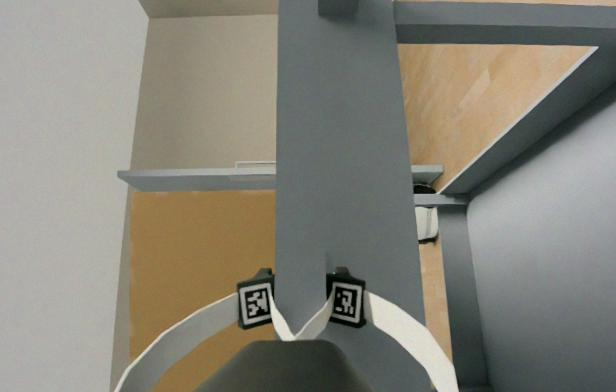

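>>> wait --seconds 0 --cameras '["r2_wrist_camera", "r1_head_left_camera"]'

Scene clock: 862.87 s.
earlier move: r1 done
r1.base_odometry: x=-2.150 y=-0.213 heading=-2.448
r1.turned_by_wheels: +0.000
r1.turned_by_imu: +0.002
r1.base_tilt: forward=-1.6 right=+1.3
r1.lidar_m: 1.60 2.88 0.25 2.09 0.25 0.25 0.48 1.17 1.14 2.72 2.83 1.44
r1.base_status: done
r1.joint_positions: lift_m=+0.124 arm_m=+0.000 wrist_yaw_rad=+3.196 wrist_pitch_rad=+0.002 wrist_roll_rad=+0.000 gripper_m=+0.056
r1.joint_status: not commanded
r1.measured_speeds: translate_m=+0.000 strafe_m=+0.000 rotate_rad=+0.000 lift_m=+0.000 arm_m=+0.000 wrist_yaw_rad=+0.000 wrist_pitch_rad=+0.000 wrist_roll_rad=+0.000
r1.motor_effort: lift_m=+19(19) arm_m=+5(5) wheel_0=-7(11) wheel_1=+9(18) wheel_2=+0(9)
r1.servo_current: wrist_yaw_rad=33(65) wrist_pitch_rad=39(52) wrist_roll_rad=46(65) gripper_m=39(52)
r1.contact_limits: translate_m 0.9
r1.hand_pose: x=-0.1219 y=+0.0715 z=+0.3019 quat_wxyz=(-0.027, -0.001, +0.000, +1.000) (m; r1's base frame)
r1.wrist_depth_mm: - 133 133 - 384 236 - / - 117 133 - 387 236 183 / - 125 135 831 392 239 185 / - 134 187 - 394 239 186 / 137 - - - 397 241 187 / - 1229 197 1205 198 242 187 / - 809 759 167 368 216 187
r2.base_odometry: x=-0.936 y=-0.683 heading=-2.872
r2.turned_by_wheels: +0.000
r2.turned_by_imu: +0.001
r2.base_tilt: forward=-0.7 right=+0.0
r2.lidar_m: 0.48 2.66 1.98 1.90 1.99 2.42 2.34 2.48 2.85 2.78 2.90 0.54
r2.base_status: not commanded
r2.joint_positions: lift_m=+0.682 arm_m=+0.150 wrist_yaw_rad=-0.302 wrist_pitch_rad=+0.001 wrist_roll_rad=+1.569 gripper_m=+0.080
r2.joint_status: all done
r2.measured_speeds: translate_m=+0.000 strafe_m=+0.000 rotate_rad=+0.000 lift_m=+0.000 arm_m=+0.000 wrist_yaw_rad=+0.000 wrist_pitch_rad=+0.000 wrist_roll_rad=+0.000
r2.motor_effort: lift_m=+21(21) arm_m=+3(4) wheel_0=-2(5) wheel_1=+4(4) wheel_2=-8(9)
r2.servo_current: wrist_yaw_rad=52(59) wrist_pitch_rad=39(46) wrist_roll_rad=52(59) gripper_m=59(130)
r2.contact_limits: translate_m 0.5
r2.hand_pose: x=+0.5702 y=-0.1693 z=+0.8597 quat_wxyz=(+0.700, +0.698, -0.106, -0.107) (m; r2's base frame)
r2.wrist_depth_mm: - - - 291 306 322 320 / - - - 217 285 1708 1281 / - - - 206 272 - - / - - 466 197 256 - - / - 462 459 189 245 - - / - 455 191 180 186 - - / - 449 - 112 224 - -
pictures: r1_head_left_camera, r2_wrist_camera
Images, in order (width x height): r1_head_left_camera 420x672, r2_wrist_camera 616x392.

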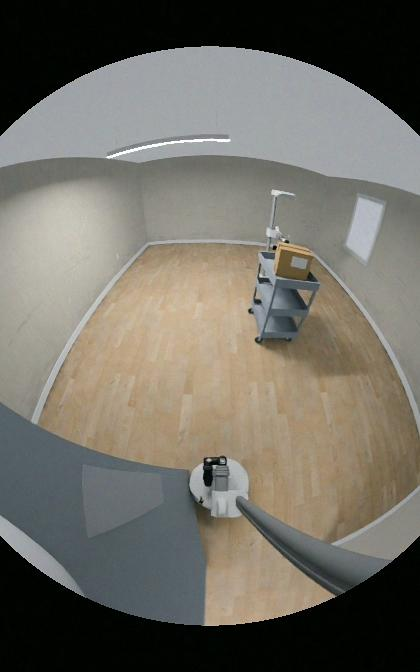

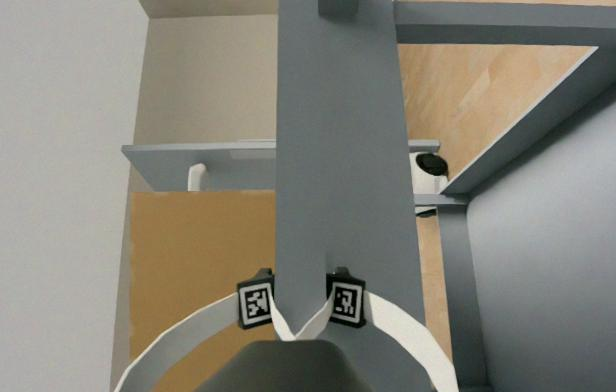

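>>> zoom_image --camera "r2_wrist_camera" --region '[180, 200, 420, 392]'

Scaled by 2.100.

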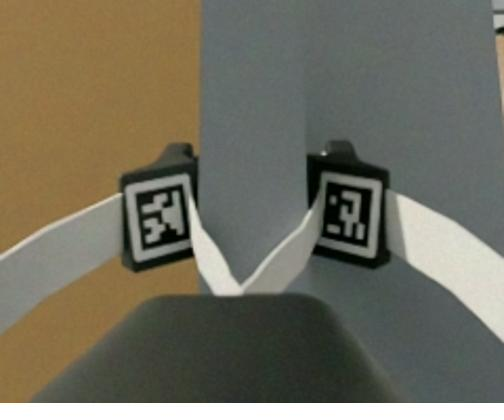

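>>> move --blocking false --r2 '{"joints": {"gripper_m": 0.11, "wrist_yaw_rad": -0.2}, "speeds": {"wrist_yaw_rad": 0.3}}' --cameras '[]'

>>> wait --seconds 1 --cameras '["r2_wrist_camera", "r2_head_camera"]'

>>> zoom_image --camera "r2_wrist_camera" --region '[180, 200, 420, 392]'

Scene clock: 878.23 s.
move: r2 moving
r1.base_odometry: x=-2.150 y=-0.213 heading=-2.448
r1.turned_by_wheels: +0.000
r1.turned_by_imu: +0.000
r1.base_tilt: forward=-1.6 right=+1.3
r1.lidar_m: 1.64 2.82 0.25 2.06 0.25 0.25 0.47 1.16 1.15 2.71 2.85 1.45
r1.base_status: not commanded
r1.joint_positions: lift_m=+0.124 arm_m=+0.000 wrist_yaw_rad=+3.196 wrist_pitch_rad=+0.002 wrist_roll_rad=+0.000 gripper_m=+0.056
r1.joint_status: not commanded
r1.measured_speeds: translate_m=+0.000 strafe_m=+0.000 rotate_rad=+0.000 lift_m=+0.000 arm_m=+0.000 wrist_yaw_rad=+0.000 wrist_pitch_rad=+0.000 wrist_roll_rad=+0.000
r1.motor_effort: lift_m=+19(19) arm_m=+5(5) wheel_0=-7(8) wheel_1=+9(9) wheel_2=+0(0)
r1.servo_current: wrist_yaw_rad=59(59) wrist_pitch_rad=39(52) wrist_roll_rad=59(59) gripper_m=46(46)
r1.contact_limits: translate_m 0.9
r1.hand_pose: x=-0.1219 y=+0.0715 z=+0.3019 quat_wxyz=(-0.027, -0.001, +0.000, +1.000) (m; r1's base frame)
r1.wrist_depth_mm: - 133 133 - 384 235 - / - 117 133 - 387 236 183 / - 125 135 854 392 239 185 / - 134 187 - 397 240 186 / 138 - - - 397 241 187 / - 1255 197 1205 199 241 187 / - 820 759 167 368 216 187
r2.base_odometry: x=-0.936 y=-0.683 heading=-2.872
r2.turned_by_wheels: +0.000
r2.turned_by_imu: +0.000
r2.base_tilt: forward=-0.7 right=+0.0
r2.lidar_m: 0.49 2.64 1.98 1.90 1.98 2.39 2.36 2.49 2.87 2.76 2.91 0.58
r2.base_status: not commanded
r2.joint_positions: lift_m=+0.682 arm_m=+0.150 wrist_yaw_rad=-0.235 wrist_pitch_rad=+0.001 wrist_roll_rad=+1.569 gripper_m=+0.097
r2.joint_status: wrist_yaw_rad moving; gripper_m moving
r2.measured_speeds: translate_m=+0.000 strafe_m=+0.000 rotate_rad=+0.000 lift_m=+0.000 arm_m=+0.000 wrist_yaw_rad=+0.120 wrist_pitch_rad=+0.000 wrist_roll_rad=+0.000
r2.motor_effort: lift_m=+21(21) arm_m=+4(4) wheel_0=-1(2) wheel_1=+4(4) wheel_2=-8(8)
r2.servo_current: wrist_yaw_rad=221(397) wrist_pitch_rad=46(46) wrist_roll_rad=46(52) gripper_m=104(104)
r2.contact_limits: translate_m 0.5
r2.hand_pose: x=+0.5810 y=-0.1521 z=+0.8597 quat_wxyz=(+0.703, +0.701, -0.082, -0.083) (m; r2's base frame)
r2.wrist_depth_mm: - - - 278 285 1430 1118 / - - - 266 272 1863 - / - - - 200 260 - - / - - 462 193 251 - - / - 462 459 185 241 - - / - 459 191 179 231 - - / - 459 - 112 226 - -
pictures: none
No camera images: "cameras" was empty.

Scene clock: 878.93 s.
earlier move: r2 done
r1.base_odometry: x=-2.150 y=-0.213 heading=-2.448
r1.turned_by_wheels: +0.000
r1.turned_by_imu: +0.000
r1.base_tilt: forward=-1.6 right=+1.3
r1.lidar_m: 1.69 2.87 0.25 2.08 0.25 0.25 0.45 1.16 1.10 2.72 2.84 1.45
r1.base_status: not commanded
r1.joint_positions: lift_m=+0.124 arm_m=+0.000 wrist_yaw_rad=+3.196 wrist_pitch_rad=+0.002 wrist_roll_rad=+0.000 gripper_m=+0.056
r1.joint_status: not commanded
r1.measured_speeds: translate_m=+0.000 strafe_m=+0.000 rotate_rad=+0.000 lift_m=+0.000 arm_m=+0.000 wrist_yaw_rad=+0.000 wrist_pitch_rad=+0.000 wrist_roll_rad=+0.000
r1.motor_effort: lift_m=+19(19) arm_m=+5(5) wheel_0=-6(8) wheel_1=+9(9) wheel_2=+0(0)
r1.servo_current: wrist_yaw_rad=46(65) wrist_pitch_rad=46(52) wrist_roll_rad=59(65) gripper_m=46(46)
r1.contact_limits: translate_m 0.9
r1.hand_pose: x=-0.1219 y=+0.0715 z=+0.3019 quat_wxyz=(-0.027, -0.001, +0.000, +1.000) (m; r1's base frame)
r1.wrist_depth_mm: - 133 133 - 382 236 - / - 116 133 - 387 236 183 / - 125 136 842 389 240 185 / - 134 187 - 394 240 186 / 138 - - - 397 241 187 / - 1229 197 1182 199 242 187 / - 809 759 167 368 216 187
r2.base_odometry: x=-0.936 y=-0.683 heading=-2.871
r2.turned_by_wheels: +0.000
r2.turned_by_imu: +0.000
r2.base_tilt: forward=-0.7 right=+0.0
r2.lidar_m: 0.51 2.65 1.96 1.88 1.97 2.41 2.36 2.50 2.87 2.77 2.93 0.55
r2.base_status: not commanded
r2.joint_positions: lift_m=+0.682 arm_m=+0.150 wrist_yaw_rad=-0.203 wrist_pitch_rad=+0.001 wrist_roll_rad=+1.569 gripper_m=+0.110
r2.joint_status: all done
r2.measured_speeds: translate_m=+0.000 strafe_m=+0.000 rotate_rad=+0.000 lift_m=+0.000 arm_m=+0.000 wrist_yaw_rad=+0.000 wrist_pitch_rad=+0.000 wrist_roll_rad=+0.000
r2.motor_effort: lift_m=+21(21) arm_m=+3(4) wheel_0=+0(2) wheel_1=+4(4) wheel_2=-8(8)
r2.servo_current: wrist_yaw_rad=33(397) wrist_pitch_rad=39(46) wrist_roll_rad=33(65) gripper_m=52(104)
r2.contact_limits: translate_m 0.5
r2.hand_pose: x=+0.5857 y=-0.1437 z=+0.8597 quat_wxyz=(+0.704, +0.703, -0.071, -0.072) (m; r2's base frame)
r2.wrist_depth_mm: - - - 267 272 1618 1182 / - - - 201 264 1808 - / - - - 195 256 - - / - 462 459 191 250 - - / - 462 466 187 244 - - / - - 194 182 187 - - / - - - 112 233 - -
wait: 0.70 of 1 s (r2 has come to rest)
pictures: r2_head_camera, r2_wrist_camera
Images, in order (width x height): r2_head_camera 420x560, r2_wrist_camera 616x392.

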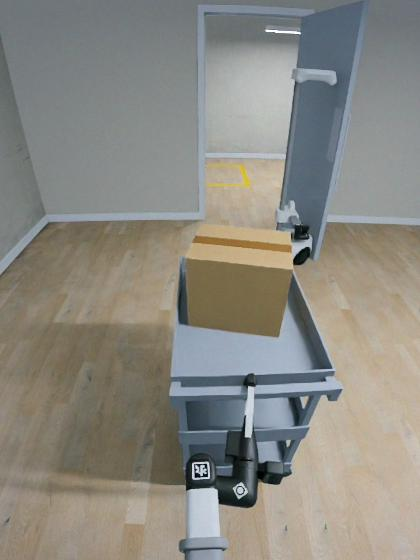

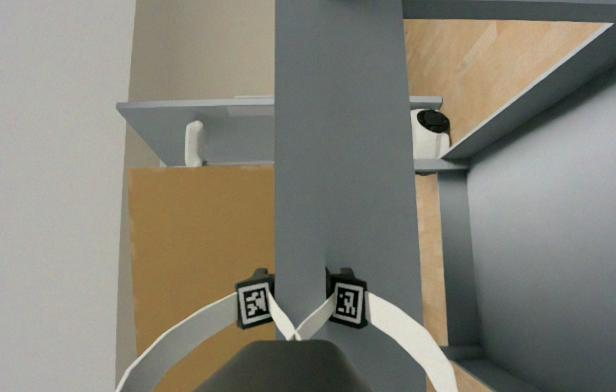

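Scaled by 2.100.

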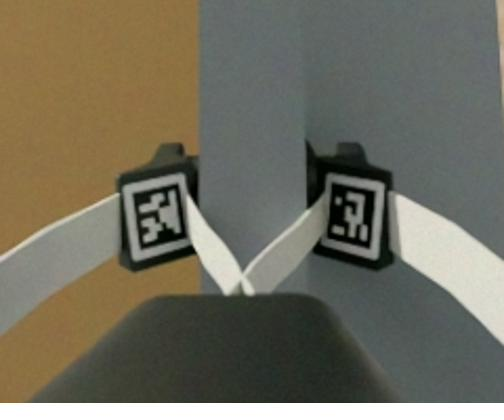

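>>> move --blocking false --r2 '{"joints": {"gripper_m": 0.141}}' --cameras '[]'

>>> wait --seconds 1 --cameras '["r2_wrist_camera"]'

Scene clock: 885.30 s.
move: r2 moving
r1.base_odometry: x=-2.150 y=-0.213 heading=-2.448
r1.turned_by_wheels: +0.000
r1.turned_by_imu: +0.000
r1.base_tilt: forward=-1.6 right=+1.3
r1.lidar_m: 1.70 2.88 0.25 2.05 0.25 0.25 0.47 1.19 1.13 2.72 2.82 1.46
r1.base_status: not commanded
r1.joint_positions: lift_m=+0.124 arm_m=+0.000 wrist_yaw_rad=+3.196 wrist_pitch_rad=+0.002 wrist_roll_rad=+0.000 gripper_m=+0.056
r1.joint_status: not commanded
r1.measured_speeds: translate_m=+0.000 strafe_m=+0.000 rotate_rad=+0.000 lift_m=+0.000 arm_m=+0.000 wrist_yaw_rad=+0.000 wrist_pitch_rad=+0.000 wrist_roll_rad=+0.000
r1.motor_effort: lift_m=+19(19) arm_m=+4(5) wheel_0=-7(8) wheel_1=+8(9) wheel_2=+0(0)
r1.servo_current: wrist_yaw_rad=52(72) wrist_pitch_rad=46(46) wrist_roll_rad=59(59) gripper_m=39(52)
r1.contact_limits: translate_m 0.9
r1.hand_pose: x=-0.1219 y=+0.0715 z=+0.3019 quat_wxyz=(-0.027, -0.001, +0.000, +1.000) (m; r1's base frame)
r1.wrist_depth_mm: - 133 133 - 384 235 - / - 117 133 - 389 236 183 / - 125 136 842 392 239 185 / - 134 187 - 397 240 186 / 137 - - - 399 242 187 / - 1205 196 1205 198 242 187 / - 809 759 167 368 217 187
r2.base_odometry: x=-0.936 y=-0.683 heading=-2.871
r2.turned_by_wheels: +0.000
r2.turned_by_imu: +0.000
r2.base_tilt: forward=-0.7 right=+0.1
r2.lidar_m: 0.52 2.67 1.96 1.88 1.98 2.42 2.36 2.48 2.87 2.77 2.92 0.56
r2.base_status: not commanded
r2.joint_positions: lift_m=+0.682 arm_m=+0.150 wrist_yaw_rad=-0.203 wrist_pitch_rad=+0.001 wrist_roll_rad=+1.569 gripper_m=+0.124
r2.joint_status: gripper_m moving
r2.measured_speeds: translate_m=+0.000 strafe_m=+0.000 rotate_rad=+0.000 lift_m=+0.000 arm_m=+0.000 wrist_yaw_rad=+0.000 wrist_pitch_rad=+0.000 wrist_roll_rad=+0.000
r2.motor_effort: lift_m=+21(21) arm_m=+4(4) wheel_0=+0(0) wheel_1=+4(4) wheel_2=-7(8)
r2.servo_current: wrist_yaw_rad=52(52) wrist_pitch_rad=39(46) wrist_roll_rad=59(59) gripper_m=85(104)
r2.contact_limits: translate_m 0.5
r2.hand_pose: x=+0.5857 y=-0.1437 z=+0.8597 quat_wxyz=(+0.704, +0.703, -0.071, -0.072) (m; r2's base frame)
r2.wrist_depth_mm: - - - 267 271 1661 1182 / - - - 202 264 1808 - / - - - 196 256 - - / - 462 459 191 249 - - / - 466 462 186 244 - - / - - 195 181 187 - - / - - - 112 234 - -
pictures: none
No camera images: "cameras" was empty.

Scene clock: 886.10 s.
earlier move: r2 done
r1.base_odometry: x=-2.150 y=-0.213 heading=-2.448
r1.turned_by_wheels: +0.000
r1.turned_by_imu: +0.000
r1.base_tilt: forward=-1.6 right=+1.3
r1.lidar_m: 1.66 2.83 0.25 2.08 0.25 0.25 0.46 1.15 1.14 2.71 2.82 1.46
r1.base_status: not commanded
r1.joint_positions: lift_m=+0.124 arm_m=+0.000 wrist_yaw_rad=+3.196 wrist_pitch_rad=+0.002 wrist_roll_rad=+0.000 gripper_m=+0.056
r1.joint_status: not commanded
r1.measured_speeds: translate_m=+0.000 strafe_m=+0.000 rotate_rad=+0.000 lift_m=+0.000 arm_m=+0.000 wrist_yaw_rad=+0.000 wrist_pitch_rad=+0.000 wrist_roll_rad=+0.000
r1.motor_effort: lift_m=+19(19) arm_m=+4(5) wheel_0=-7(8) wheel_1=+8(9) wheel_2=+0(0)
r1.servo_current: wrist_yaw_rad=46(72) wrist_pitch_rad=46(46) wrist_roll_rad=52(72) gripper_m=39(52)
r1.contact_limits: translate_m 0.9
r1.hand_pose: x=-0.1219 y=+0.0715 z=+0.3019 quat_wxyz=(-0.027, -0.001, +0.000, +1.000) (m; r1's base frame)
r1.wrist_depth_mm: - 133 133 - 384 235 - / - 117 133 - 387 236 183 / - 125 136 842 394 239 185 / - 134 187 - 397 240 186 / 138 - - - 399 241 187 / - 1229 196 1205 198 241 187 / - 809 768 167 368 216 187
r2.base_odometry: x=-0.936 y=-0.683 heading=-2.871
r2.turned_by_wheels: +0.000
r2.turned_by_imu: +0.000
r2.base_tilt: forward=-0.7 right=+0.1
r2.lidar_m: 0.52 2.63 1.98 1.87 2.00 2.43 2.34 2.50 2.84 2.77 2.96 0.55
r2.base_status: not commanded
r2.joint_positions: lift_m=+0.682 arm_m=+0.150 wrist_yaw_rad=-0.203 wrist_pitch_rad=+0.001 wrist_roll_rad=+1.569 gripper_m=+0.141
r2.joint_status: all done
r2.measured_speeds: translate_m=+0.000 strafe_m=+0.000 rotate_rad=+0.000 lift_m=+0.000 arm_m=+0.000 wrist_yaw_rad=+0.000 wrist_pitch_rad=+0.000 wrist_roll_rad=+0.000
r2.motor_effort: lift_m=+21(21) arm_m=+4(4) wheel_0=+0(0) wheel_1=+4(4) wheel_2=-7(8)
r2.servo_current: wrist_yaw_rad=52(59) wrist_pitch_rad=33(46) wrist_roll_rad=59(59) gripper_m=46(104)
r2.contact_limits: translate_m 0.5
r2.hand_pose: x=+0.5857 y=-0.1437 z=+0.8597 quat_wxyz=(+0.704, +0.703, -0.071, -0.072) (m; r2's base frame)
r2.wrist_depth_mm: - - - 268 272 1618 1182 / - - - 202 265 1756 - / - - - 196 257 - - / - 466 462 190 251 - - / - 466 466 186 244 - - / - - 193 181 187 - - / - - - 112 234 - -
wait: 0.80 of 1 s (r2 has come to rest)
pictures: r2_wrist_camera
Images, in order (width x height): r2_wrist_camera 616x392.

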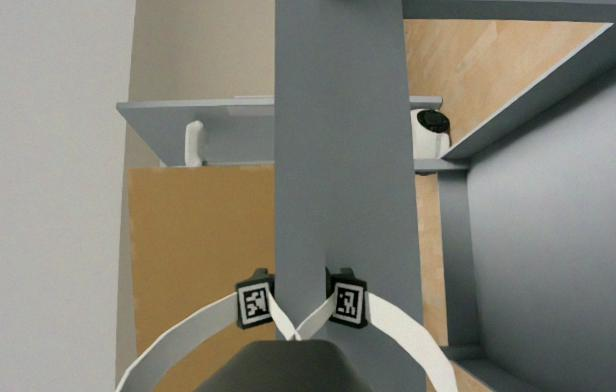

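>>> move --blocking false --r2 '{"joints": {"arm_m": 0.11}, "pace": "slow"}' --cameras '[]'

>>> wait --seconds 1 --cameras '["r2_wrist_camera", "r2_head_camera"]'

Scene clock: 904.70 s.
move: r2 moving
r1.base_odometry: x=-2.150 y=-0.213 heading=-2.448
r1.turned_by_wheels: +0.000
r1.turned_by_imu: +0.000
r1.base_tilt: forward=-1.6 right=+1.2
r1.lidar_m: 1.69 2.85 0.25 2.06 0.25 0.25 0.48 1.15 1.15 2.72 2.83 1.44
r1.base_status: not commanded
r1.joint_positions: lift_m=+0.124 arm_m=+0.000 wrist_yaw_rad=+3.196 wrist_pitch_rad=+0.002 wrist_roll_rad=+0.000 gripper_m=+0.056
r1.joint_status: not commanded
r1.measured_speeds: translate_m=+0.000 strafe_m=+0.000 rotate_rad=+0.000 lift_m=+0.000 arm_m=+0.000 wrist_yaw_rad=+0.000 wrist_pitch_rad=+0.000 wrist_roll_rad=+0.000
r1.motor_effort: lift_m=+19(19) arm_m=+5(5) wheel_0=-7(8) wheel_1=+9(9) wheel_2=+0(0)
r1.servo_current: wrist_yaw_rad=52(52) wrist_pitch_rad=39(46) wrist_roll_rad=46(59) gripper_m=39(39)
r1.contact_limits: translate_m 0.9
r1.hand_pose: x=-0.1219 y=+0.0715 z=+0.3019 quat_wxyz=(-0.027, -0.001, +0.000, +1.000) (m; r1's base frame)
r1.wrist_depth_mm: - 133 133 - 382 235 - / - 116 133 - 387 236 183 / - 125 136 842 392 239 185 / - 134 187 - 394 240 186 / 137 - - - 399 242 187 / - 1229 197 1205 199 241 187 / - 809 759 167 368 216 186
r2.base_odometry: x=-0.936 y=-0.683 heading=-2.871
r2.turned_by_wheels: +0.000
r2.turned_by_imu: +0.001
r2.base_tilt: forward=-0.7 right=+0.1
r2.lidar_m: 0.50 2.64 1.98 1.89 1.98 2.44 2.35 2.50 2.84 2.75 2.91 0.56
r2.base_status: not commanded
r2.joint_positions: lift_m=+0.682 arm_m=+0.138 wrist_yaw_rad=-0.202 wrist_pitch_rad=+0.001 wrist_roll_rad=+1.569 gripper_m=+0.141
r2.joint_status: arm_m moving
r2.measured_speeds: translate_m=+0.000 strafe_m=+0.000 rotate_rad=+0.001 lift_m=+0.000 arm_m=-0.049 wrist_yaw_rad=+0.000 wrist_pitch_rad=+0.000 wrist_roll_rad=+0.000
r2.motor_effort: lift_m=+19(21) arm_m=-8(9) wheel_0=+1(1) wheel_1=+3(4) wheel_2=-7(8)
r2.servo_current: wrist_yaw_rad=52(52) wrist_pitch_rad=39(46) wrist_roll_rad=52(52) gripper_m=52(52)
r2.contact_limits: translate_m 0.5
r2.hand_pose: x=+0.5734 y=-0.1435 z=+0.8598 quat_wxyz=(+0.704, +0.703, -0.071, -0.072) (m; r2's base frame)
r2.wrist_depth_mm: - - - 219 285 1661 1138 / - - - 272 277 1756 - / - - - 264 268 - - / - 469 469 202 262 - - / - - 473 196 254 - - / - 473 480 192 246 189 - / - 477 477 112 243 741 -
pictures: none
No camera images: "cameras" was empty.

Scene clock: 905.70 s.
earlier move: r2 moving
r1.base_odometry: x=-2.150 y=-0.213 heading=-2.448
r1.turned_by_wheels: +0.000
r1.turned_by_imu: +0.000
r1.base_tilt: forward=-1.6 right=+1.3
r1.lidar_m: 1.65 2.88 0.25 2.06 0.25 0.25 0.49 1.15 1.16 2.70 2.84 1.46
r1.base_status: not commanded
r1.joint_positions: lift_m=+0.124 arm_m=+0.000 wrist_yaw_rad=+3.196 wrist_pitch_rad=+0.002 wrist_roll_rad=+0.000 gripper_m=+0.056
r1.joint_status: not commanded
r1.measured_speeds: translate_m=+0.000 strafe_m=+0.000 rotate_rad=+0.000 lift_m=+0.000 arm_m=+0.000 wrist_yaw_rad=+0.000 wrist_pitch_rad=+0.000 wrist_roll_rad=+0.000
r1.motor_effort: lift_m=+19(19) arm_m=+4(5) wheel_0=-7(8) wheel_1=+9(9) wheel_2=+0(0)
r1.servo_current: wrist_yaw_rad=59(65) wrist_pitch_rad=39(46) wrist_roll_rad=52(78) gripper_m=39(46)
r1.contact_limits: translate_m 0.9
r1.hand_pose: x=-0.1219 y=+0.0715 z=+0.3019 quat_wxyz=(-0.027, -0.001, +0.000, +1.000) (m; r1's base frame)
r1.wrist_depth_mm: - 133 133 - 382 235 - / - 116 133 - 387 236 183 / - 125 136 842 392 239 185 / - 134 187 - 394 240 186 / 137 - - - 397 242 186 / - 1229 196 1205 199 242 187 / - 820 759 167 368 216 187
r2.base_odometry: x=-0.936 y=-0.683 heading=-2.871
r2.turned_by_wheels: +0.000
r2.turned_by_imu: +0.000
r2.base_tilt: forward=-0.7 right=+0.1
r2.lidar_m: 0.49 2.65 1.96 1.90 1.97 2.44 2.36 2.48 2.88 2.77 2.93 0.55
r2.base_status: not commanded
r2.joint_positions: lift_m=+0.682 arm_m=+0.110 wrist_yaw_rad=-0.202 wrist_pitch_rad=+0.001 wrist_roll_rad=+1.569 gripper_m=+0.141
r2.joint_status: arm_m moving
r2.measured_speeds: translate_m=+0.000 strafe_m=+0.000 rotate_rad=+0.000 lift_m=+0.000 arm_m=+0.000 wrist_yaw_rad=+0.000 wrist_pitch_rad=+0.000 wrist_roll_rad=+0.000
r2.motor_effort: lift_m=+19(21) arm_m=-9(11) wheel_0=+0(1) wheel_1=+2(4) wheel_2=-6(8)
r2.servo_current: wrist_yaw_rad=52(59) wrist_pitch_rad=46(46) wrist_roll_rad=46(59) gripper_m=52(59)
r2.contact_limits: translate_m 0.5
r2.hand_pose: x=+0.5461 y=-0.1435 z=+0.8598 quat_wxyz=(+0.704, +0.703, -0.071, -0.072) (m; r2's base frame)
r2.wrist_depth_mm: - - - 293 320 332 330 / - - - 242 307 1808 - / - - - 293 298 - - / - - 496 230 291 - - / - - 504 224 286 - - / - - 504 217 272 187 - / - - 508 112 - 842 -
wait: 1.00 s; no rest
pictures: r2_head_camera, r2_wrist_camera
Images, in order (width x height): r2_head_camera 420x560, r2_wrist_camera 616x392.

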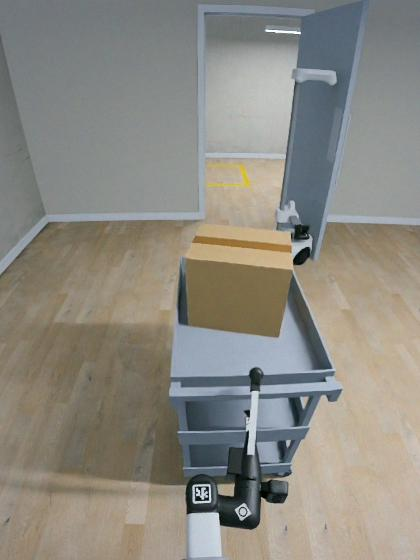

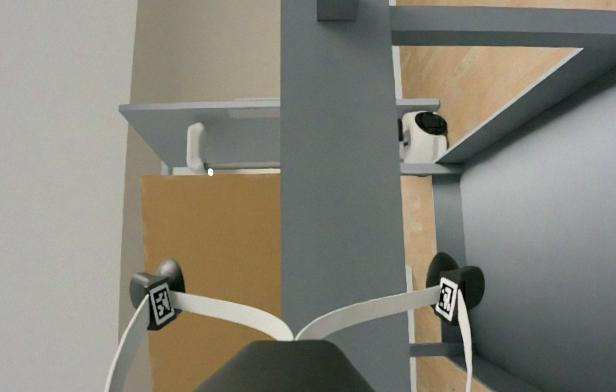

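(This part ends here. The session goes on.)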